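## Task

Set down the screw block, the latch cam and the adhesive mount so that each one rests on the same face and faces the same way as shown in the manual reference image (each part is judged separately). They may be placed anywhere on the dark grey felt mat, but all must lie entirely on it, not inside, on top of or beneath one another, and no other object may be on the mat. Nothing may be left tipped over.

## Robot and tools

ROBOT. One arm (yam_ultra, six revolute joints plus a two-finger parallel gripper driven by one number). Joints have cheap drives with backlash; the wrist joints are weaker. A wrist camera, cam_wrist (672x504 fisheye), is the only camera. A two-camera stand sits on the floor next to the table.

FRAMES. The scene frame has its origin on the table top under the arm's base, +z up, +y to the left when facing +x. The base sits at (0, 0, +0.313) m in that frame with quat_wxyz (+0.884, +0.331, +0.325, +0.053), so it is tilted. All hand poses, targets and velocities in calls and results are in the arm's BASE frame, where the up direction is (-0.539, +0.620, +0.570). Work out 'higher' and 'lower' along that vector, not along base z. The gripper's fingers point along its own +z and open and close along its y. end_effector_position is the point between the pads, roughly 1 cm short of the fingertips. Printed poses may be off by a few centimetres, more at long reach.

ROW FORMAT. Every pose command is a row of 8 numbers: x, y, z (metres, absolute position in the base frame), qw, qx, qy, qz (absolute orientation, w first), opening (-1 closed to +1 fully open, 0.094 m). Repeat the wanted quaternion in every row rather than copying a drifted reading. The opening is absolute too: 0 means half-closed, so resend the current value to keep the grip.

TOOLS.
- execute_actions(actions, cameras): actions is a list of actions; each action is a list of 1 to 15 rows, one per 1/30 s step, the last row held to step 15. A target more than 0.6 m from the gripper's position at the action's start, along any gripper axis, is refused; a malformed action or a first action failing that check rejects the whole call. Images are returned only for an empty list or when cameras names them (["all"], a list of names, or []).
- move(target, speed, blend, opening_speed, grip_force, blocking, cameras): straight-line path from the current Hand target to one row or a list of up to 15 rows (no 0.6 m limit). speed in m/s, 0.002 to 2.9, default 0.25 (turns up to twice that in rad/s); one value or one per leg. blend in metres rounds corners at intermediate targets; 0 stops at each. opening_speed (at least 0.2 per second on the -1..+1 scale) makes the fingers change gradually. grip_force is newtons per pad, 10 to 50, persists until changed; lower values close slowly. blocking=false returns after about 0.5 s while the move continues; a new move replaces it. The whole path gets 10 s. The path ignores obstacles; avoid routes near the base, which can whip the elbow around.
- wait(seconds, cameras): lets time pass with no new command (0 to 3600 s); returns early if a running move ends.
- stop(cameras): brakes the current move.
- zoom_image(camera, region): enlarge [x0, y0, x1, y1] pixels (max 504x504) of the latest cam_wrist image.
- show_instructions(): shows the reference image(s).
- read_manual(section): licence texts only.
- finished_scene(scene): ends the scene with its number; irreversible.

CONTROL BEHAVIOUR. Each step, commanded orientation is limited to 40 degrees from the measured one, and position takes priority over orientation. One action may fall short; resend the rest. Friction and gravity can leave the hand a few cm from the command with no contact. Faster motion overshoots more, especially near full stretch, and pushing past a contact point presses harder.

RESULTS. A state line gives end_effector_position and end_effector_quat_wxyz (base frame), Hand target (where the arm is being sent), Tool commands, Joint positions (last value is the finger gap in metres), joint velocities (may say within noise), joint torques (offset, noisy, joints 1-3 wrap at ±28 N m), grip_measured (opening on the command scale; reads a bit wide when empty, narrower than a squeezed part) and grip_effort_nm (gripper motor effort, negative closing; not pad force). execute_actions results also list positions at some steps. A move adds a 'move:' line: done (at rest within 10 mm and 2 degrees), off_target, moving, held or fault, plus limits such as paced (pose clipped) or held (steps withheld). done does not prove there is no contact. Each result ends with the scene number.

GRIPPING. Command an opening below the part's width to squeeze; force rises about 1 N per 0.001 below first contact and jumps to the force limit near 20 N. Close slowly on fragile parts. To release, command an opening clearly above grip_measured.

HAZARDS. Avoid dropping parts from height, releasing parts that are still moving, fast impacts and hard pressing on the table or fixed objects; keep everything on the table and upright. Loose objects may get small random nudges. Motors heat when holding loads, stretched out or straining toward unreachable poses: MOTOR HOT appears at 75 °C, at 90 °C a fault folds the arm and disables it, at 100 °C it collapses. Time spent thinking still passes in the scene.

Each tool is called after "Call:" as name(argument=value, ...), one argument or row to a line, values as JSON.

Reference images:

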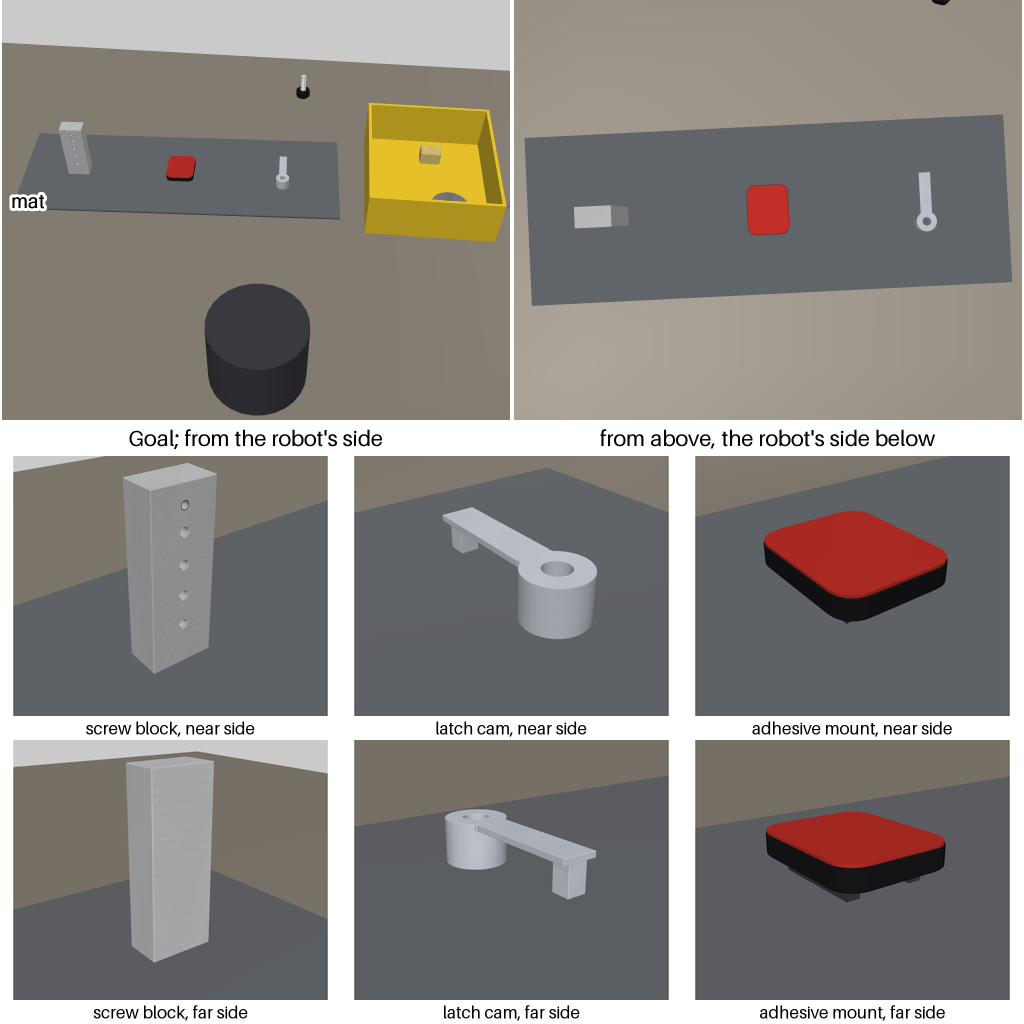

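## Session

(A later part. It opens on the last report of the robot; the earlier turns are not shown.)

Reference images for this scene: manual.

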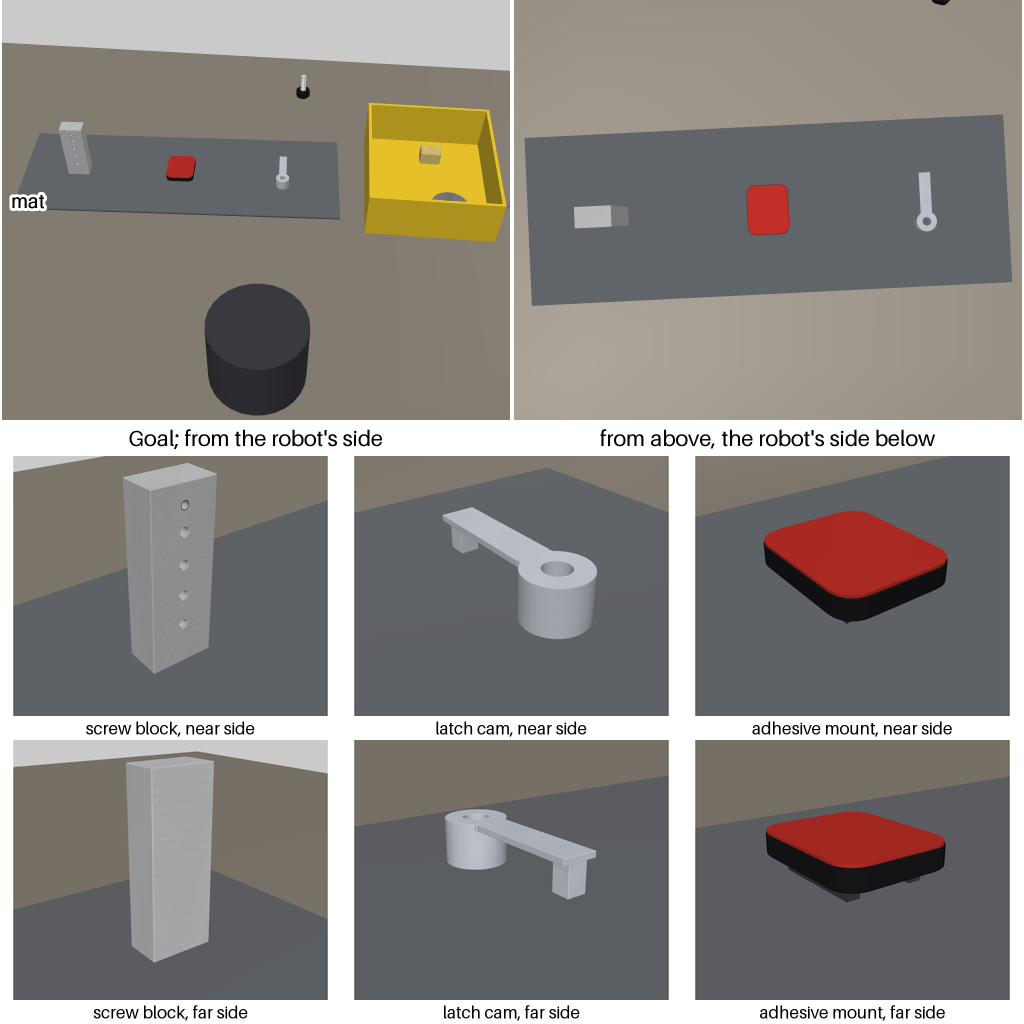

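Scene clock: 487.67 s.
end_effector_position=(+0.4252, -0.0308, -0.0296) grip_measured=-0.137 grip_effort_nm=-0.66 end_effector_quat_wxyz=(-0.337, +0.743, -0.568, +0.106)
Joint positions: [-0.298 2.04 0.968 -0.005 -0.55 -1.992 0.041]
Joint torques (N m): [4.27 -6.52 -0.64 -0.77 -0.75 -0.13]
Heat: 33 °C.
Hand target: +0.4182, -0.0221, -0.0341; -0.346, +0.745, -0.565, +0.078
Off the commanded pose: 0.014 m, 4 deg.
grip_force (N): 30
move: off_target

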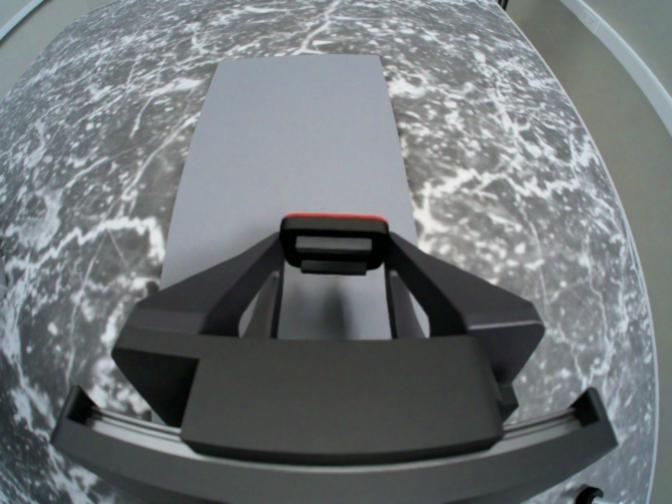

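Call:
move(
  target=[0.4263, -0.0306, -0.0543, 0.3695, -0.7470, 0.5502, -0.0527, -0.3],
  speed=0.1,
  cameras=["cam_wrist"],
)

Scene clock: 492.60 s.
end_effector_position=(+0.4322, -0.0370, -0.0509) grip_measured=-0.137 grip_effort_nm=-0.66 end_effector_quat_wxyz=(-0.360, +0.745, -0.556, +0.078)
Joint positions: [-0.338 2.163 1.05 -0.023 -0.637 -2.052 0.041]
Joint torques (N m): [4 -6.42 -0.88 -0.84 -0.71 -0.13]
Heat: 33 °C.
Hand target: +0.4263, -0.0307, -0.0543; -0.369, +0.744, -0.554, +0.055
Off the commanded pose: 0.009 m, 3 deg.
joint sent to its limit — joint 6 (wrist roll), lower limit. The joint targets still meet the commanded pose.
grip_force (N): 30
move: off_target

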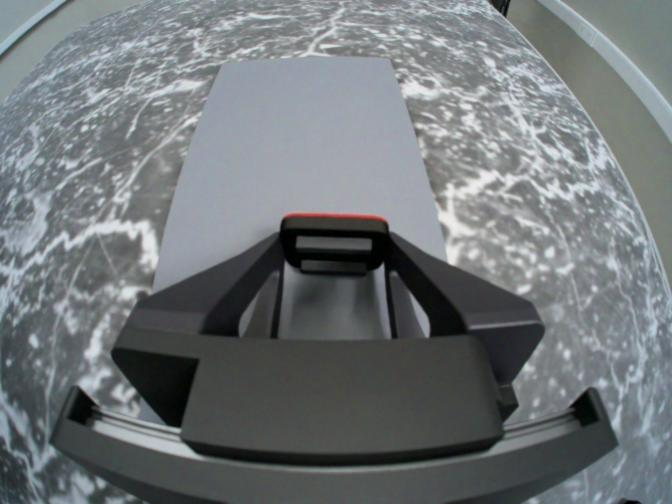

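Call:
move(
  target=[0.4282, -0.0327, -0.0563, 0.3695, -0.7470, 0.5502, -0.0527, -0.3],
  speed=0.06,
  cameras=["cam_wrist"],
)

Scene clock: 496.03 s.
end_effector_position=(+0.4334, -0.0357, -0.0519) grip_measured=-0.137 grip_effort_nm=-0.67 end_effector_quat_wxyz=(-0.364, +0.745, -0.554, +0.075)
Joint positions: [-0.338 2.174 1.06 -0.026 -0.648 -2.054 0.041]
Joint torques (N m): [3.74 -6.26 -0.85 -0.79 -0.63 -0.13]
Heat: 33 °C.
Hand target: +0.4284, -0.0326, -0.0562; -0.369, +0.744, -0.555, +0.056
Off the commanded pose: 0.007 m, 3 deg.
joint sent to its limit — joint 6 (wrist roll), lower limit. The joint targets still meet the commanded pose.
grip_force (N): 30
move: off_target

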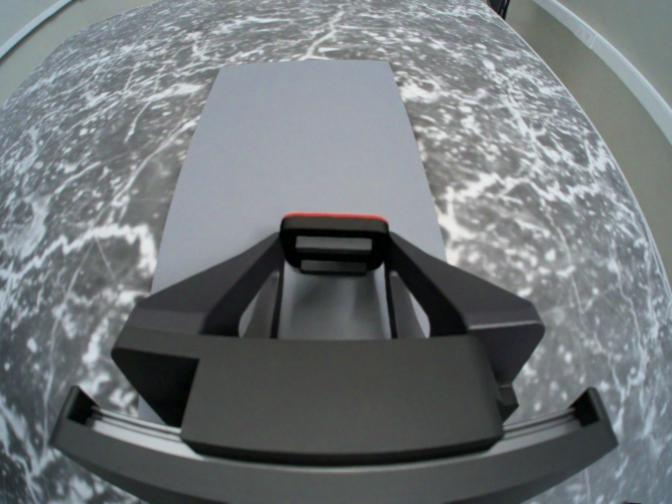

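Call:
move(
  target=[0.4307, -0.0355, -0.0589, 0.3695, -0.7470, 0.5502, -0.0527, -0.3],
  speed=0.05,
  cameras=["cam_wrist"],
)

Scene clock: 501.60 s.
end_effector_position=(+0.4340, -0.0353, -0.0529) grip_measured=-0.137 grip_effort_nm=-0.67 end_effector_quat_wxyz=(-0.370, +0.742, -0.555, +0.067)
Joint positions: [-0.343 2.186 1.072 -0.037 -0.666 -2.054 0.041]
Joint torques (N m): [3.78 -6 -0.81 -0.72 -0.47 -0.14]
Heat: 33 °C.
Hand target: +0.4305, -0.0352, -0.0590; -0.369, +0.742, -0.556, +0.056
Off the commanded pose: 0.007 m, 2 deg.
joint sent to its limit — joint 6 (wrist roll), lower limit. The joint targets still meet the commanded pose.
grip_force (N): 30
move: done

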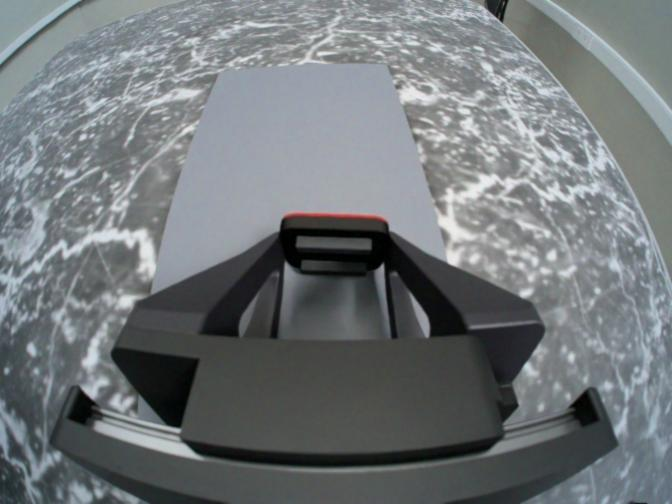

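Call:
move(
  target=[0.4323, -0.0374, -0.0606, 0.3640, -0.7470, 0.5532, -0.0590, -0.3],
  speed=0.05,
)

Scene clock: 506.53 s.
end_effector_position=(+0.4340, -0.0353, -0.0529) grip_measured=-0.137 grip_effort_nm=-0.66 end_effector_quat_wxyz=(-0.370, +0.742, -0.555, +0.067)
Joint positions: [-0.343 2.186 1.072 -0.037 -0.666 -2.054 0.041]
Joint torques (N m): [3.97 -5.75 -0.65 -0.63 -0.33 -0.13]
Heat: 33 °C.
Hand target: +0.4322, -0.0372, -0.0605; -0.364, +0.744, -0.557, +0.061
Off the commanded pose: 0.008 m, 1 deg.
joint sent to its limit — joint 6 (wrist roll), lower limit. The joint targets still meet the commanded pose.
grip_force (N): 30
move: done

Call:
move(
  target=[0.4323, -0.0374, -0.0606, 0.3640, -0.7470, 0.5532, -0.0590, 0.1],
  speed=0.05,
  opening_speed=0.4,
  cameras=["cam_wrist"],
)

Scene clock: 510.40 s.
end_effector_position=(+0.4343, -0.0362, -0.0550) grip_measured=+0.098 grip_effort_nm=0.09 end_effector_quat_wxyz=(-0.368, +0.742, -0.556, +0.066)
Joint positions: [-0.344 2.194 1.077 -0.037 -0.665 -2.054 0.052]
Joint torques (N m): [4.1 -6.43 -0.96 -0.64 -0.34 -0.13]
Heat: 33 °C.
Hand target: +0.4324, -0.0373, -0.0604; -0.364, +0.744, -0.557, +0.061
Off the commanded pose: 0.006 m, 1 deg.
joint sent to its limit — joint 6 (wrist roll), lower limit. The joint targets still meet the commanded pose.
grip_force (N): 30
move: done

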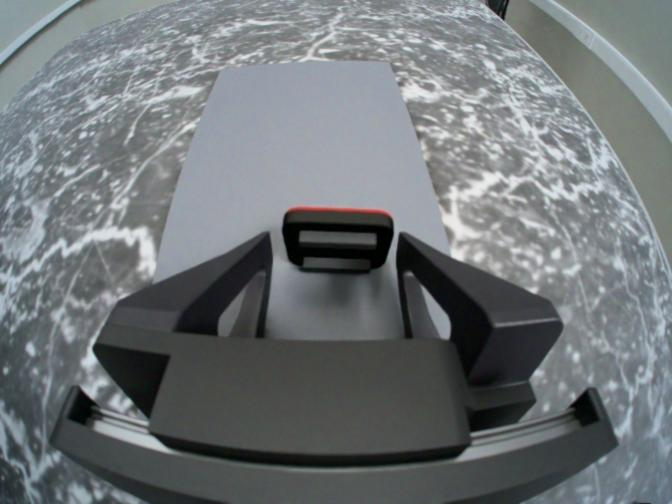

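Call:
move(
  target=[
    [0.4137, -0.0538, -0.0252, 0.3640, -0.7470, 0.5532, -0.0590, 0.25],
    [0.3785, -0.0078, 0.0108, 0.1109, -0.6594, 0.6534, -0.3549, 0.25],
    [0.4084, 0.0178, -0.0327, -0.1476, -0.4734, 0.6461, -0.5802, 0.25],
  ],
  speed=[0.12, 0.4, 0.4],
  blend=[0.01, 0.02, 0],
  cameras=["cam_wrist"],
)

Scene clock: 520.20 s.
end_effector_position=(+0.4096, +0.0070, -0.0323) grip_measured=+0.248 grip_effort_nm=0.08 end_effector_quat_wxyz=(-0.144, -0.464, +0.658, -0.575)
Joint positions: [0.447 2.506 1.437 -0.745 1.259 -0.604 0.059]
Joint torques (N m): [11.92 -5.91 1.52 -0.69 0.12 0.11]
Heat: 33 °C.
Hand target: +0.4075, +0.0193, -0.0337; -0.143, -0.478, +0.647, -0.577
Off the commanded pose: 0.011 m, 2 deg.
grip_force (N): 30
move: off_target

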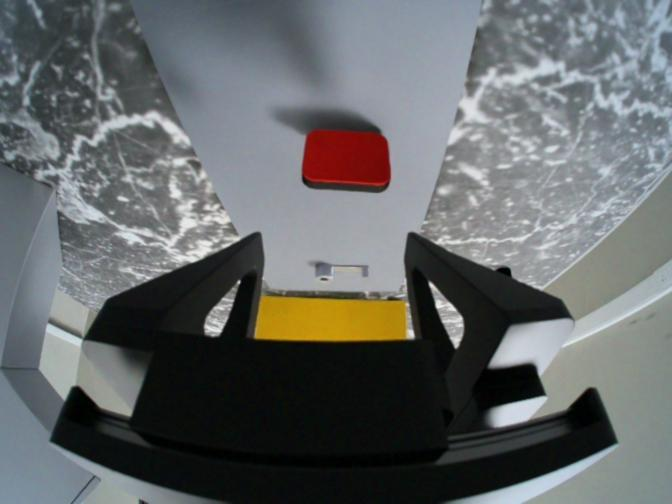

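Call:
zoom_image(
  camera="cam_wrist",
  region=[270, 90, 420, 210],
)

Scaled by 3.360 from the camera's image (finer frame: 960x720).

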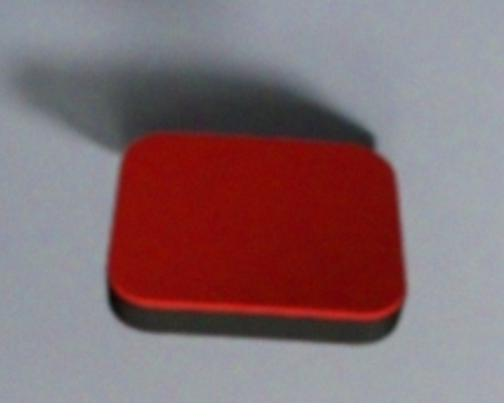

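Call:
move(
  target=[
    [0.4237, 0.0025, -0.0419, -0.1390, -0.4563, 0.6635, -0.5764, 0.25],
    [0.4399, -0.0229, -0.0586, -0.1390, -0.4563, 0.6635, -0.5764, 0.25],
  ],
  speed=[0.12, 0.08],
  blend=[0.005, 0],
  cameras=["cam_wrist"],
)

Scene clock: 538.90 s.
end_effector_position=(+0.4378, -0.0249, -0.0626) grip_measured=+0.248 grip_effort_nm=0.08 end_effector_quat_wxyz=(-0.142, -0.454, +0.667, -0.573)
Joint positions: [0.343 2.577 1.436 -0.396 1.262 -0.877 0.059]
Joint torques (N m): [9.16 -7.99 -0.27 -0.14 0.21 -0.13]
Heat: 33 °C.
Hand target: +0.4400, -0.0229, -0.0584; -0.136, -0.452, +0.666, -0.577
Off the commanded pose: 0.005 m, 1 deg.
grip_force (N): 30
move: done

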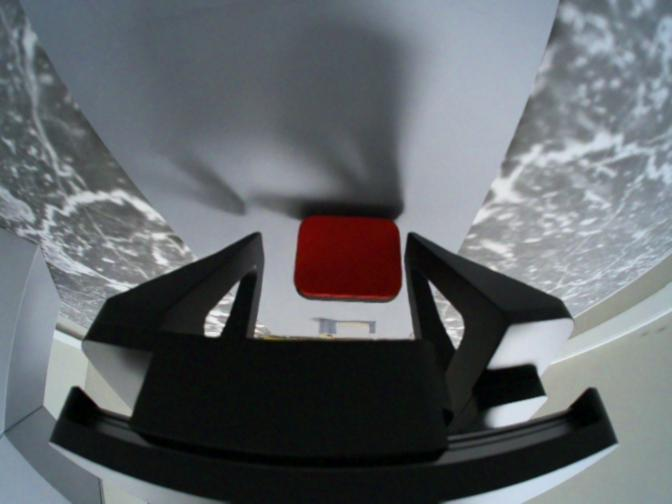

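Call:
move(
  target=[0.4423, -0.0243, -0.0539, -0.1390, -0.4563, 0.6635, -0.5764, 0.25],
  speed=0.06,
)

Scene clock: 542.93 s.
end_effector_position=(+0.4385, -0.0247, -0.0626) grip_measured=+0.248 grip_effort_nm=0.08 end_effector_quat_wxyz=(-0.148, -0.462, +0.662, -0.571)
Joint positions: [0.343 2.577 1.436 -0.39 1.262 -0.906 0.059]
Joint torques (N m): [8.72 -9.24 -0.34 -0.15 0.21 -0.13]
Heat: 33 °C.
Hand target: +0.4423, -0.0243, -0.0539; -0.139, -0.456, +0.664, -0.576
Off the commanded pose: 0.010 m, 1 deg.
grip_force (N): 30
move: done

Call:
move(
  target=[0.4399, -0.0229, -0.0586, -0.1390, -0.4563, 0.6635, -0.5764, -0.3],
  speed=0.06,
  opening_speed=0.5,
  cameras=["cam_wrist"],
)

Scene clock: 547.20 s.
end_effector_position=(+0.4385, -0.0247, -0.0626) grip_measured=-0.128 grip_effort_nm=-0.67 end_effector_quat_wxyz=(-0.148, -0.462, +0.662, -0.571)
Joint positions: [0.343 2.577 1.436 -0.39 1.262 -0.906 0.041]
Joint torques (N m): [9.18 -8.01 -0.36 -0.19 0.21 0.06]
Heat: 34 °C.
Hand target: +0.4399, -0.0229, -0.0586; -0.139, -0.456, +0.664, -0.576
Off the commanded pose: 0.005 m, 1 deg.
grip_force (N): 30
move: done

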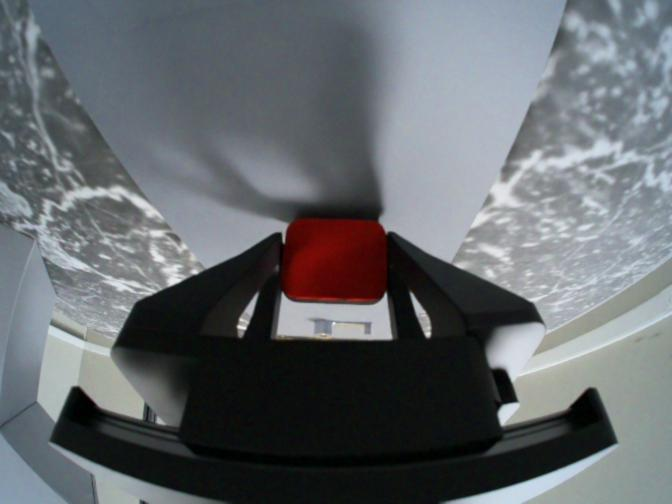

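Call:
move(
  target=[
    [0.4207, -0.0052, -0.0399, -0.1390, -0.4563, 0.6635, -0.5764, -0.3],
    [0.4132, -0.0015, -0.0334, 0.1109, -0.6594, 0.6534, -0.3549, -0.3],
    [0.4199, -0.0130, -0.0496, 0.3695, -0.7470, 0.5502, -0.0527, -0.3],
  ],
  speed=[0.15, 0.35, 0.35],
  blend=[0.015, 0.02, 0],
  cameras=["cam_wrist"],
)

Scene clock: 554.57 s.
end_effector_position=(+0.4278, -0.0237, -0.0443) grip_measured=-0.128 grip_effort_nm=-0.66 end_effector_quat_wxyz=(-0.353, +0.748, -0.556, +0.083)
Joint positions: [-0.299 2.114 1.002 0.002 -0.605 -2.015 0.041]
Joint torques (N m): [4.46 -6.35 -0.85 -0.83 -0.76 -0.13]
Heat: 34 °C.
Hand target: +0.4206, -0.0149, -0.0482; -0.362, +0.748, -0.554, +0.055
Off the commanded pose: 0.014 m, 4 deg.
grip_force (N): 30
move: off_target

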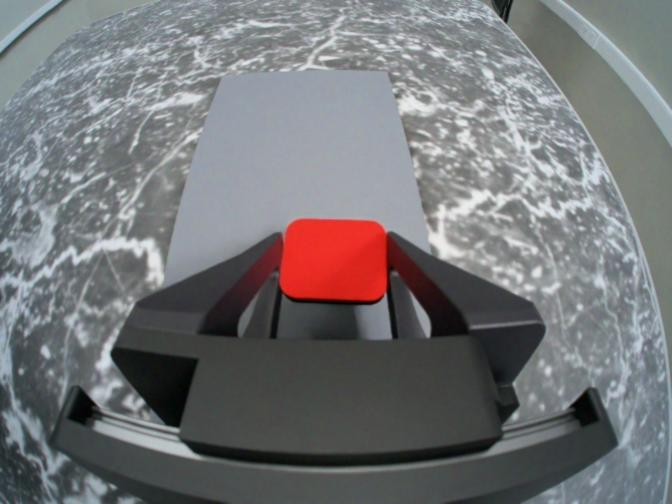

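Call:
move(
  target=[0.4294, -0.0228, -0.0598, 0.3695, -0.7470, 0.5502, -0.0527, -0.3],
  speed=0.1,
  cameras=["cam_wrist"],
)

Scene clock: 557.77 s.
end_effector_position=(+0.4348, -0.0308, -0.0578) grip_measured=-0.128 grip_effort_nm=-0.67 end_effector_quat_wxyz=(-0.358, +0.747, -0.555, +0.076)
Joint positions: [-0.319 2.186 1.053 0.002 -0.628 -2.038 0.041]
Joint torques (N m): [4.41 -6.57 -0.99 -0.79 -0.75 -0.12]
Heat: 34 °C.
Hand target: +0.4294, -0.0231, -0.0598; -0.369, +0.747, -0.551, +0.054
Off the commanded pose: 0.010 m, 3 deg.
grip_force (N): 30
move: off_target

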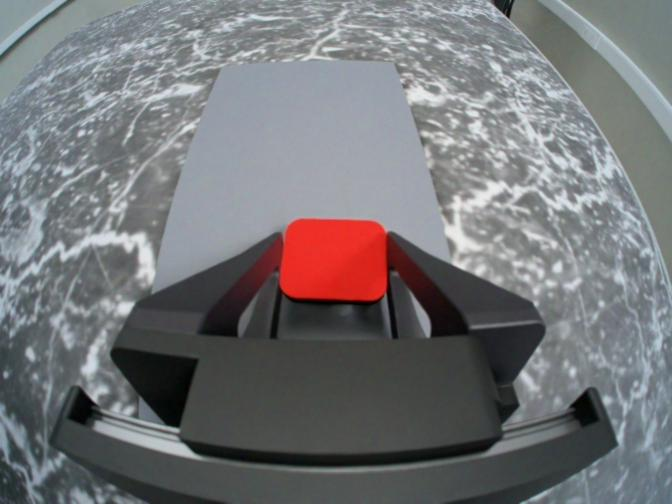

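Call:
move(
  target=[0.4329, -0.0268, -0.0635, 0.3695, -0.7470, 0.5502, -0.0527, -0.3],
  speed=0.06,
  cameras=["cam_wrist"],
)

Scene clock: 560.73 s.
end_effector_position=(+0.4392, -0.0330, -0.0595) grip_measured=-0.128 grip_effort_nm=-0.66 end_effector_quat_wxyz=(-0.361, +0.748, -0.552, +0.077)
Joint positions: [-0.323 2.205 1.076 -0.001 -0.637 -2.046 0.041]
Joint torques (N m): [4.22 -6.3 -0.94 -0.82 -0.72 -0.13]
Heat: 34 °C.
Hand target: +0.4329, -0.0266, -0.0633; -0.370, +0.747, -0.550, +0.053
Off the commanded pose: 0.010 m, 3 deg.
grip_force (N): 30
move: off_target

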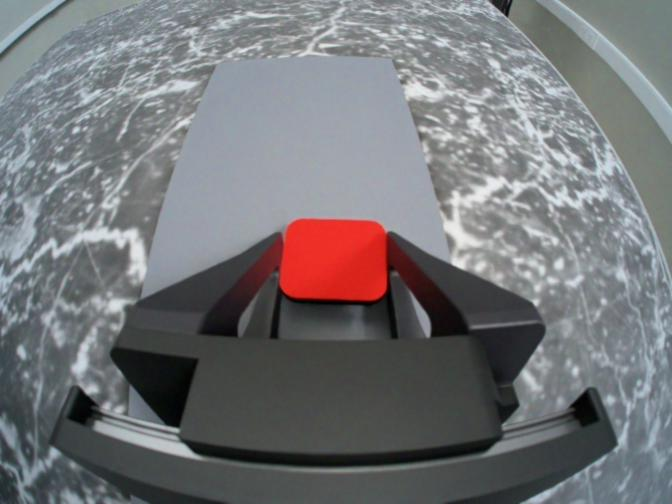

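Call:
move(
  target=[0.4351, -0.0293, -0.0658, 0.3695, -0.7470, 0.5502, -0.0527, -0.3],
  speed=0.05,
)

Scene clock: 563.07 s.
end_effector_position=(+0.4401, -0.0322, -0.0606) grip_measured=-0.128 grip_effort_nm=-0.66 end_effector_quat_wxyz=(-0.366, +0.747, -0.550, +0.070)
Joint positions: [-0.326 2.218 1.09 -0.014 -0.652 -2.051 0.041]
Joint torques (N m): [4.07 -6.11 -0.88 -0.76 -0.58 -0.14]
Heat: 34 °C.
Hand target: +0.4351, -0.0293, -0.0657; -0.370, +0.746, -0.551, +0.053
Off the commanded pose: 0.008 m, 2 deg.
joint at its limit — joint 6 (wrist roll), lower limit.
grip_force (N): 30
move: done

Call:
move(
  target=[0.4351, -0.0293, -0.0658, 0.3695, -0.7470, 0.5502, -0.0527, 0.1],
  speed=0.05,
  opening_speed=0.4,
  cameras=["cam_wrist"],
)

Scene clock: 566.17 s.
end_effector_position=(+0.4396, -0.0331, -0.0618) grip_measured=+0.098 grip_effort_nm=0.08 end_effector_quat_wxyz=(-0.365, +0.747, -0.551, +0.070)
Joint positions: [-0.328 2.221 1.09 -0.014 -0.652 -2.054 0.052]
Joint torques (N m): [4.27 -6.35 -0.9 -0.77 -0.58 -0.13]
Heat: 34 °C.
Hand target: +0.4351, -0.0293, -0.0658; -0.369, +0.747, -0.550, +0.053
Off the commanded pose: 0.007 m, 2 deg.
joint at its limit — joint 6 (wrist roll), lower limit.
grip_force (N): 30
move: done

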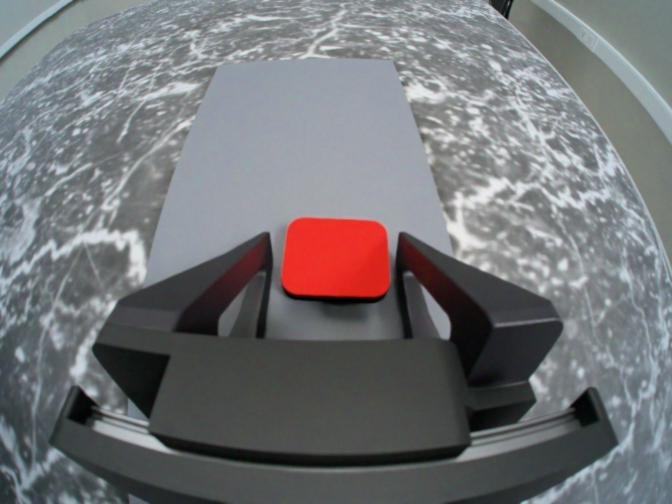

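Call:
move(
  target=[
    [0.4113, -0.0341, -0.0261, 0.3695, -0.7470, 0.5502, -0.0527, 0.787],
    [0.3507, -0.0380, 0.0525, 0.3164, -0.3597, 0.7944, -0.3735, 0.787],
    [0.3128, -0.1096, 0.1121, 0.3251, 0.0530, 0.8842, -0.3311, 0.787],
    [0.2904, -0.1998, 0.1540, 0.4270, 0.3874, 0.7967, -0.1815, 0.787],
    [0.2815, -0.2913, 0.1836, 0.4938, 0.6669, 0.5569, -0.0352, 0.787],
  ],
  speed=[0.12, 0.45, 0.45, 0.45, 0.4],
  blend=[0.01, 0.04, 0.04, 0.04, 0],
  cameras=["cam_wrist"],
)

Scene clock: 583.37 s.
end_effector_position=(+0.2758, -0.2826, +0.1741) grip_measured=+0.786 grip_effort_nm=0.06 end_effector_quat_wxyz=(+0.477, +0.665, +0.574, -0.038)
Joint positions: [-0.716 1.272 0.791 -0.104 0.185 0.901 0.084]
Joint torques (N m): [-0.14 -7.69 3.47 0.38 0 0.11]
Heat: 33 °C.
Hand target: +0.2801, -0.2887, +0.1823; +0.489, +0.665, +0.564, -0.033
Off the commanded pose: 0.014 m, 3 deg.
grip_force (N): 30
move: off_target

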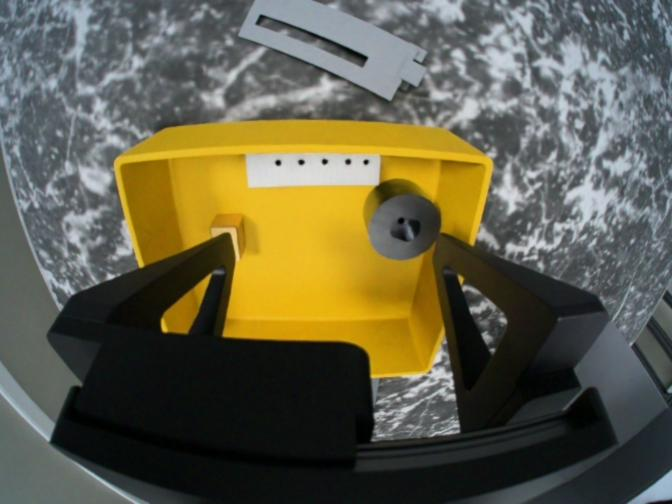

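Call:
move(
  target=[0.2516, -0.3173, 0.1485, 0.3527, 0.1299, 0.8763, -0.3015, -1.0],
  speed=0.4,
  grip_force=50,
  cameras=["cam_wrist"],
)

Scene clock: 606.30 s.
end_effector_position=(+0.2496, -0.3159, +0.1516) grip_measured=-0.991 grip_effort_nm=-0.46 end_effector_quat_wxyz=(+0.349, +0.142, +0.875, -0.302)
Joint positions: [-0.922 1.334 0.772 -0.049 -0.039 -0.58 0]
Joint torques (N m): [-1.1 -7.68 0.94 0.34 -0.13 -0.12]
Heat: 33 °C.
Hand target: +0.2503, -0.3183, +0.1488; +0.352, +0.138, +0.875, -0.302
Off the commanded pose: 0.004 m, 1 deg.
move: done

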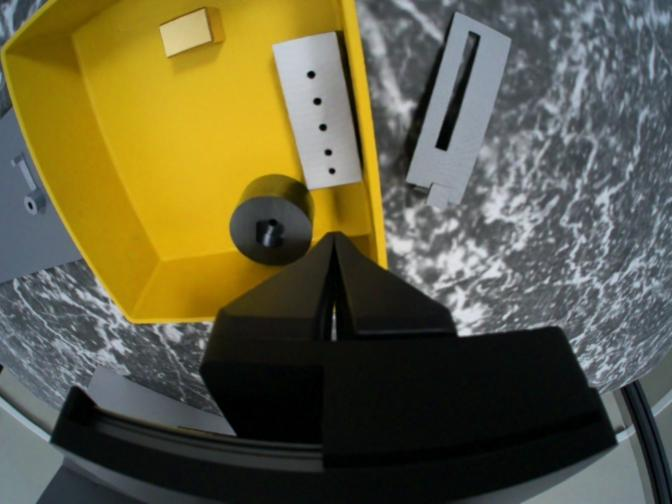

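Call:
move(
  target=[
    [0.2464, -0.3209, 0.1387, 0.3527, 0.1299, 0.8763, -0.3015, -1.0],
    [0.2709, -0.3491, 0.1127, 0.3527, 0.1299, 0.8763, -0.3015, -1.0],
    [0.2822, -0.3208, 0.0926, 0.3527, 0.1299, 0.8763, -0.3015, -1.0],
  ],
  speed=[0.15, 0.1, 0.06],
  blend=[0.005, 0, 0],
  cameras=["cam_wrist"],
)

Scene clock: 619.17 s.
end_effector_position=(+0.2819, -0.3223, +0.0989) grip_measured=-0.992 grip_effort_nm=-0.45 end_effector_quat_wxyz=(+0.353, +0.120, +0.876, -0.307)
Joint positions: [-0.856 1.544 0.702 0.245 -0.004 -0.583 0]
Joint torques (N m): [0.57 -7.41 -0.55 0.23 0.07 0.13]
Heat: 33 °C.
Hand target: +0.2819, -0.3208, +0.0925; +0.350, +0.124, +0.877, -0.304
Off the commanded pose: 0.007 m, 1 deg.
move: done

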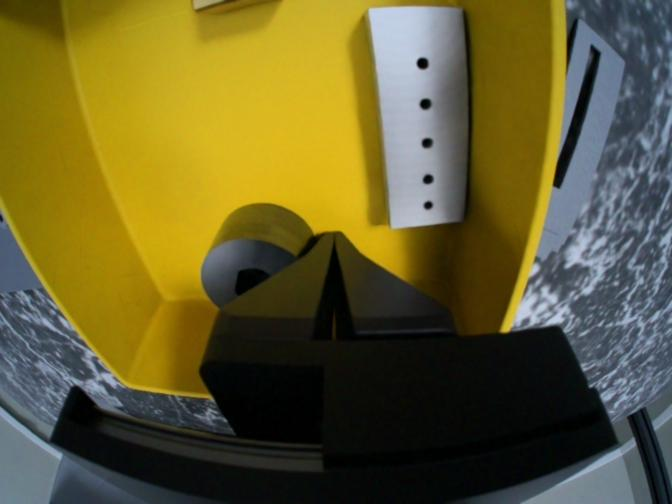

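Call:
move(
  target=[0.2550, -0.2914, 0.1323, 0.3527, 0.1299, 0.8763, -0.3015, -1.0],
  speed=0.2,
)

Call:
move(
  target=[0.2955, -0.3090, 0.1757, 0.5360, 0.6621, 0.5164, -0.0874, 0.787],
  speed=0.4,
  cameras=["cam_wrist"],
)

Scene clock: 637.90 s.
end_effector_position=(+0.2571, -0.2937, +0.1269) grip_measured=-0.992 grip_effort_nm=-0.45 end_effector_quat_wxyz=(+0.351, +0.128, +0.878, -0.300)
Joint positions: [-0.856 1.323 0.659 0.052 -0.004 -0.566 0]
Joint torques (N m): [0.12 -10.65 0.99 -0.05 0.03 0.11]
Heat: 34 °C.
Hand target: +0.2551, -0.2915, +0.1322; +0.354, +0.132, +0.876, -0.301
Off the commanded pose: 0.006 m, 0 deg.
move: done

Scene clock: 641.03 s.
end_effector_position=(+0.2942, -0.3054, +0.1718) grip_measured=+0.785 grip_effort_nm=0.08 end_effector_quat_wxyz=(+0.531, +0.658, +0.529, -0.080)
Joint positions: [-0.663 1.393 0.751 0.175 0.343 0.911 0.084]
Joint torques (N m): [1.58 -7.73 2.59 0.43 0.3 0.11]
Heat: 34 °C.
Hand target: +0.2971, -0.3079, +0.1753; +0.536, +0.660, +0.520, -0.084
Off the commanded pose: 0.005 m, 2 deg.
move: done

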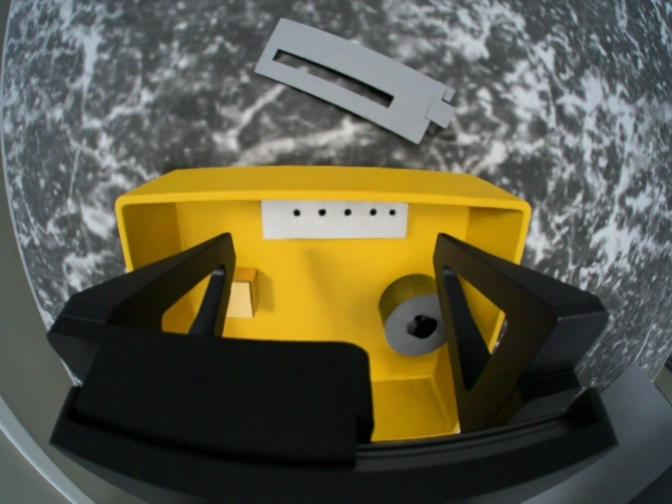

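Call:
zoom_image(
  camera="cam_wrist",
  region=[220, 150, 460, 260],
)

Scaled by 2.100 from the camera's image (finer frame: 960x720).

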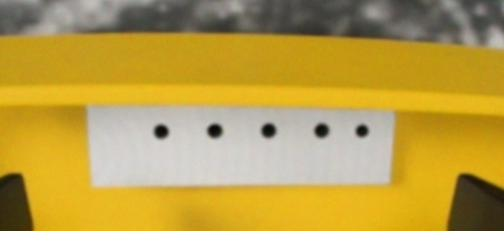

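Call:
move(
  target=[0.3091, -0.3247, 0.1636, 0.5427, 0.6609, 0.5094, -0.0960, 0.787],
  speed=0.1,
  cameras=["cam_wrist"],
)

Scene clock: 659.73 s.
end_effector_position=(+0.3057, -0.3204, +0.1573) grip_measured=+0.785 grip_effort_nm=0.08 end_effector_quat_wxyz=(+0.530, +0.661, +0.523, -0.092)
Joint positions: [-0.663 1.502 0.78 0.255 0.371 0.911 0.084]
Joint torques (N m): [1.42 -7.99 1.88 0.64 0.33 0.08]
Heat: 34 °C.
Hand target: +0.3091, -0.3245, +0.1638; +0.543, +0.661, +0.509, -0.096
Off the commanded pose: 0.008 m, 2 deg.
move: done

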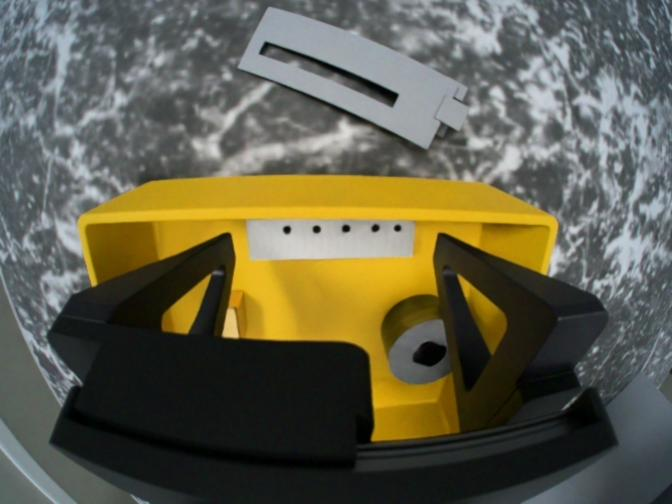

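Call:
move(
  target=[0.3230, -0.3391, 0.1529, 0.5427, 0.6609, 0.5094, -0.0960, 0.787],
  speed=0.06,
  cameras=["cam_wrist"],
)

Scene clock: 665.00 s.
end_effector_position=(+0.3214, -0.3326, +0.1486) grip_measured=+0.785 grip_effort_nm=0.08 end_effector_quat_wxyz=(+0.532, +0.662, +0.520, -0.090)
Joint positions: [-0.663 1.597 0.828 0.305 0.371 0.916 0.084]
Joint torques (N m): [0.64 -7.99 1.59 0.65 0.25 0.02]
Heat: 34 °C.
Hand target: +0.3228, -0.3389, +0.1529; +0.543, +0.662, +0.508, -0.095
Off the commanded pose: 0.008 m, 2 deg.
move: done

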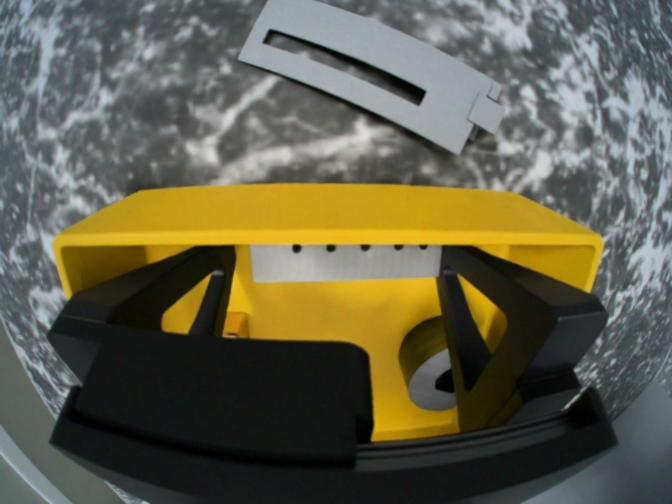

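Call:
move(
  target=[0.3230, -0.3391, 0.1529, 0.5427, 0.6609, 0.5094, -0.0960, 0.3],
  speed=0.06,
  grip_force=40,
  opening_speed=0.4,
  cameras=["cam_wrist"],
)

Scene clock: 669.10 s.
end_effector_position=(+0.3207, -0.3331, +0.1488) grip_measured=+0.542 grip_effort_nm=-0.85 end_effector_quat_wxyz=(+0.533, +0.663, +0.518, -0.091)
Joint positions: [-0.663 1.597 0.828 0.305 0.375 0.919 0.072]
Joint torques (N m): [0.65 -7.98 1.59 0.64 0.22 -0.03]
Heat: 34 °C.
Hand target: +0.3228, -0.3390, +0.1529; +0.543, +0.662, +0.508, -0.095
Off the commanded pose: 0.008 m, 2 deg.
grip_force (N): 40
move: done

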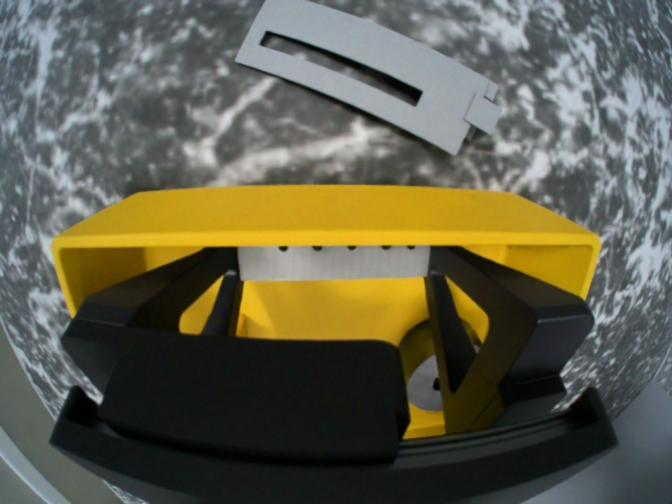

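Call:
move(
  target=[
    [0.2706, -0.2741, 0.2072, 0.5427, 0.6609, 0.5094, -0.0960, 0.3],
    [0.2912, -0.1638, 0.1506, 0.5369, 0.3573, 0.7271, -0.2352, 0.3],
    [0.3283, -0.0708, 0.0845, 0.4486, 0.0050, 0.8284, -0.3353, 0.3],
    [0.3769, 0.0315, 0.0017, 0.2713, -0.3851, 0.7931, -0.3862, 0.3],
    [0.4511, 0.0989, -0.1069, 0.0432, -0.7029, 0.6091, -0.3648, 0.3],
  ],
  speed=[0.12, 0.4, 0.4, 0.4, 0.35],
  blend=[0.02, 0.04, 0.04, 0.04, 0],
  cameras=["cam_wrist"],
)

Scene clock: 692.50 s.
end_effector_position=(+0.4558, +0.0734, -0.0983) grip_measured=+0.542 grip_effort_nm=-0.85 end_effector_quat_wxyz=(-0.035, +0.674, -0.630, +0.384)
Joint positions: [0.403 2.387 1.177 0.095 0.671 -1.397 0.072]
Joint torques (N m): [12.67 -5.94 1.35 -0.12 -0.35 -0.13]
Heat: 34 °C.
Hand target: +0.4493, +0.0960, -0.1051; -0.038, +0.700, -0.611, +0.369
Off the commanded pose: 0.027 m, 5 deg.
grip_force (N): 40
move: off_target

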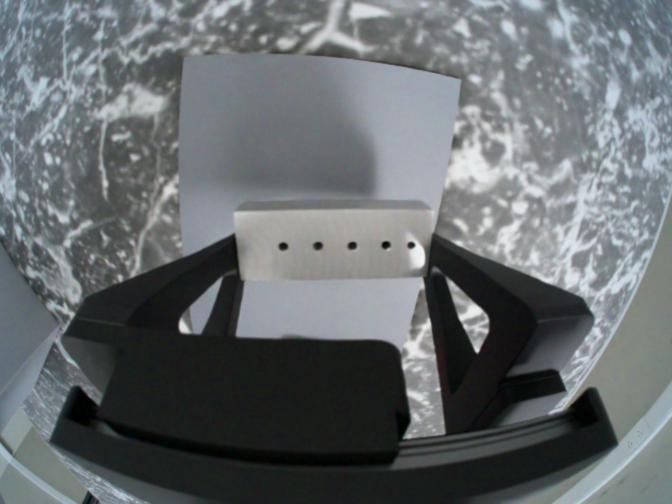

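Call:
move(
  target=[0.4647, 0.0893, -0.1274, 0.0538, -0.7092, 0.6083, -0.3524, 0.3],
  speed=0.12,
)

Scene clock: 698.07 s.
end_effector_position=(+0.4615, +0.0802, -0.1240) grip_measured=+0.542 grip_effort_nm=-0.85 end_effector_quat_wxyz=(-0.039, +0.701, -0.614, +0.362)
Joint positions: [0.392 2.462 1.215 0.137 0.609 -1.459 0.072]
Joint torques (N m): [9.18 -6.17 0.98 0.21 -0.44 -0.13]
Heat: 34 °C.
Hand target: +0.4644, +0.0891, -0.1272; -0.053, +0.709, -0.609, +0.353
Off the commanded pose: 0.010 m, 2 deg.
grip_force (N): 40
move: done

Call:
move(
  target=[0.4778, 0.0740, -0.1379, 0.0490, -0.7078, 0.6086, -0.3555, 0.3],
  speed=0.08,
  cameras=["cam_wrist"],
)

Scene clock: 701.27 s.
end_effector_position=(+0.4744, +0.0667, -0.1325) grip_measured=+0.542 grip_effort_nm=-0.85 end_effector_quat_wxyz=(-0.034, +0.704, -0.609, +0.363)
Joint positions: [0.35 2.505 1.256 0.161 0.595 -1.515 0.072]
Joint torques (N m): [9.02 -5.53 1.06 0.21 -0.4 -0.12]
Heat: 34 °C.
Hand target: +0.4774, +0.0738, -0.1377; -0.047, +0.711, -0.605, +0.356
Off the commanded pose: 0.010 m, 2 deg.
grip_force (N): 40
move: done

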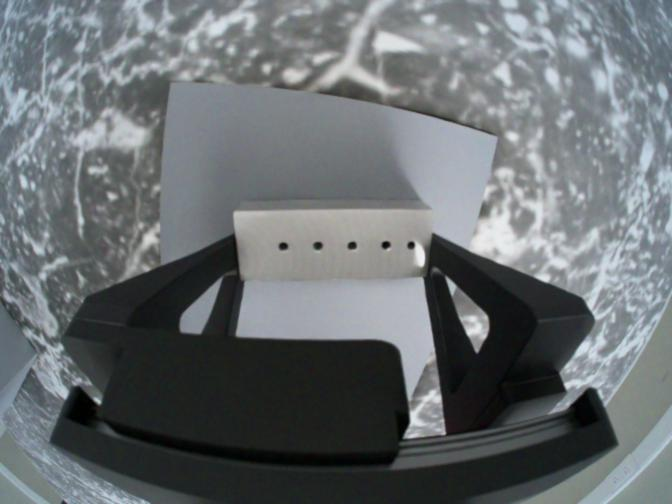

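Call:
move(
  target=[0.4799, 0.0715, -0.1402, 0.0490, -0.7078, 0.6086, -0.3555, 0.3],
  speed=0.06,
)

Scene clock: 703.87 s.
end_effector_position=(+0.4760, +0.0683, -0.1334) grip_measured=+0.542 grip_effort_nm=-0.85 end_effector_quat_wxyz=(-0.037, +0.705, -0.608, +0.362)
Joint positions: [0.35 2.509 1.261 0.164 0.589 -1.518 0.072]
Joint torques (N m): [8.36 -5.04 1.09 0.27 -0.38 -0.11]
Heat: 34 °C.
Hand target: +0.4796, +0.0715, -0.1400; -0.048, +0.709, -0.608, +0.356
Off the commanded pose: 0.008 m, 2 deg.
grip_force (N): 40
move: done

Call:
move(
  target=[0.4799, 0.0715, -0.1402, 0.0490, -0.7078, 0.6086, -0.3555, 0.75],
  speed=0.06,
  opening_speed=0.5,
  cameras=["cam_wrist"],
)

Scene clock: 706.77 s.
end_effector_position=(+0.4772, +0.0660, -0.1360) grip_measured=+0.748 grip_effort_nm=0.09 end_effector_quat_wxyz=(-0.038, +0.703, -0.611, +0.362)
Joint positions: [0.344 2.518 1.265 0.172 0.586 -1.518 0.082]
Joint torques (N m): [8.94 -5.79 0.79 0.2 -0.36 -0.07]
Heat: 34 °C.
Hand target: +0.4798, +0.0717, -0.1401; -0.049, +0.708, -0.609, +0.355
Off the commanded pose: 0.007 m, 2 deg.
grip_force (N): 40
move: done

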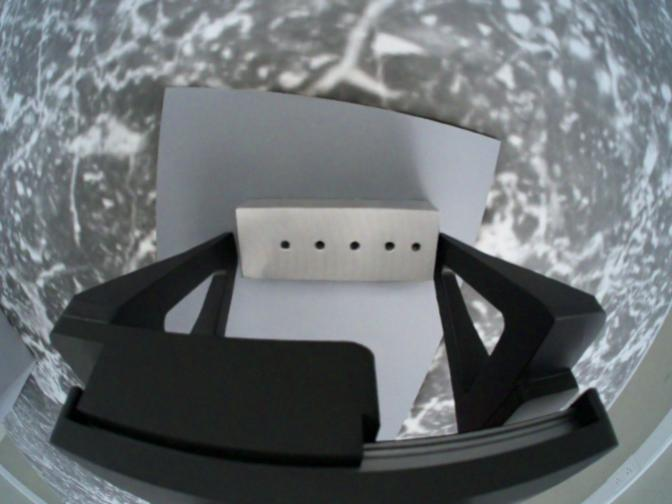

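Call:
move(
  target=[
    [0.4691,0.0839,-0.1288,0.0490,-0.7078,0.6086,-0.3555,0.75],
    [0.4313,0.1273,-0.0889,0.0490,-0.7078,0.6086,-0.3555,0.75],
  ],
  speed=[0.1,0.25],
  blend=[0.01,0],
  cameras=["cam_wrist"],
)

Scene clock: 717.83 s.
end_effector_position=(+0.4361, +0.1148, -0.0939) grip_measured=+0.748 grip_effort_nm=0.08 end_effector_quat_wxyz=(-0.047, +0.697, -0.620, +0.357)
Joint positions: [0.496 2.347 1.174 -0.001 0.639 -1.325 0.082]
Joint torques (N m): [11.44 -8.42 0.94 -0.08 -0.11 0.1]
Heat: 33 °C.
Hand target: +0.4316, +0.1268, -0.0889; -0.051, +0.704, -0.612, +0.356
Off the commanded pose: 0.014 m, 2 deg.
grip_force (N): 40
move: off_target; blend cut to 0.0099 m at target 1

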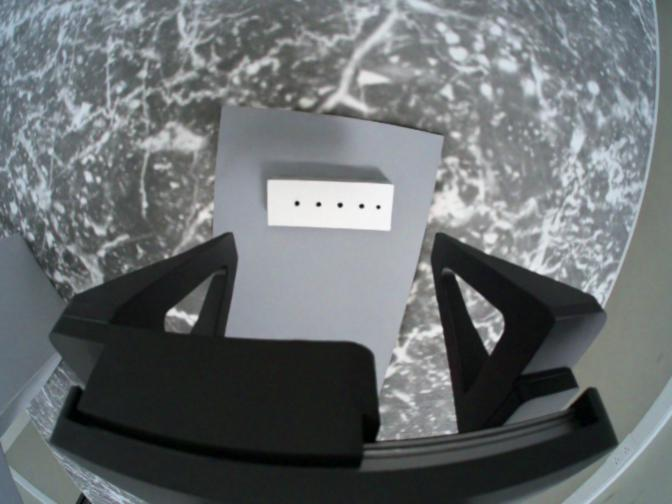

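Call:
zoom_image(
  camera="cam_wrist",
  region=[240, 150, 420, 250],
)

Scaled by 2.800 from the camera's image (finer frame: 960x720).

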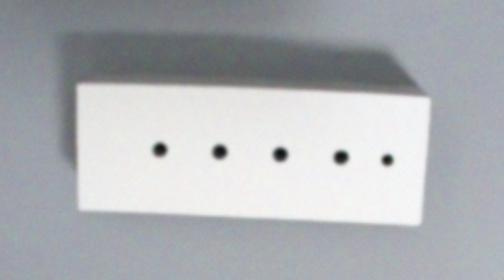

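Call:
move(
  target=[
    [0.4132,0.1317,-0.0731,0.1547,-0.3257,0.8238,-0.4375,-0.05],
    [0.4412,0.1203,-0.1132,0.1860,0.0447,0.9180,-0.3475,-0.05],
  ],
  speed=[0.45,0.35],
  blend=[0.03,0],
  cameras=["cam_wrist"],
)

Scene clock: 760.07 s.
end_effector_position=(+0.4453, +0.1188, -0.1100) grip_measured=-0.048 grip_effort_nm=-0.09 end_effector_quat_wxyz=(+0.196, +0.041, +0.916, -0.347)
Joint positions: [0.547 2.685 1.8 -0.768 0.816 0.672 0.045]
Joint torques (N m): [10.93 -6.87 2.96 -0.44 -0.15 0.11]
Heat: 36 °C.
Hand target: +0.4436, +0.1216, -0.1125; +0.191, +0.040, +0.918, -0.346
Off the commanded pose: 0.005 m, 1 deg.
grip_force (N): 40
move: done

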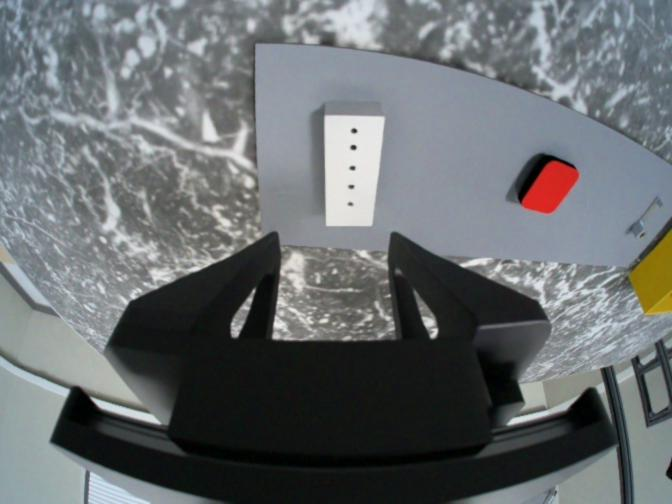

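Call:
move(
  target=[
    [0.4551,0.0905,-0.1325,0.1875,0.0483,0.9182,-0.3456,-0.05],
    [0.4705,0.0728,-0.1488,0.1875,0.0483,0.9182,-0.3456,-0.05],
  ],
  speed=[0.15,0.08],
  blend=[0.01,0],
  cameras=["cam_wrist"],
)

Scene clock: 770.60 s.
end_effector_position=(+0.4652, +0.0671, -0.1465) grip_measured=-0.048 grip_effort_nm=-0.09 end_effector_quat_wxyz=(+0.179, +0.051, +0.917, -0.353)
Joint positions: [0.424 2.766 1.797 -0.612 0.814 0.539 0.045]
Joint torques (N m): [10.66 -6.91 1.95 -0.15 -0.11 -0.12]
Heat: 35 °C.
Hand target: +0.4704, +0.0729, -0.1485; +0.188, +0.049, +0.918, -0.345
Off the commanded pose: 0.008 m, 1 deg.
grip_force (N): 40
move: done

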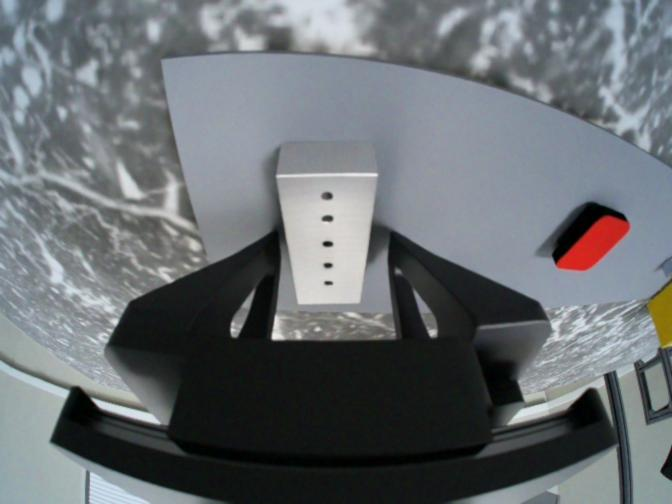

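Call:
move(
  target=[
    [0.4776,0.0782,-0.1479,0.1875,0.0483,0.9182,-0.3456,-0.05],
    [0.4776,0.0782,-0.1479,0.1875,0.0483,0.9182,-0.3456,-0.55],
  ],
  speed=[0.08,0.08],
  grip_force=40,
  cameras=["cam_wrist"],
)

Scene clock: 777.33 s.
end_effector_position=(+0.4790, +0.0737, -0.1437) grip_measured=-0.423 grip_effort_nm=-0.85 end_effector_quat_wxyz=(+0.191, +0.056, +0.917, -0.345)
Joint positions: [0.424 2.786 1.861 -0.623 0.811 0.537 0.027]
Joint torques (N m): [11.21 -6.46 2.21 -0.4 -0.1 -0.09]
Heat: 35 °C.
Hand target: +0.4773, +0.0781, -0.1479; +0.187, +0.047, +0.918, -0.346
Off the commanded pose: 0.006 m, 1 deg.
grip_force (N): 40
move: done

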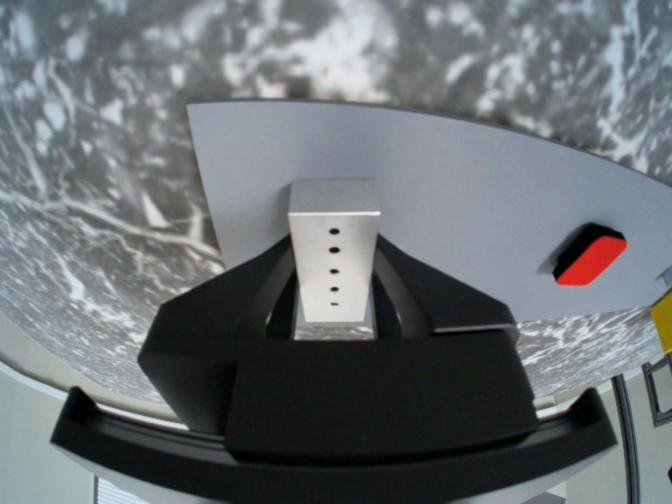

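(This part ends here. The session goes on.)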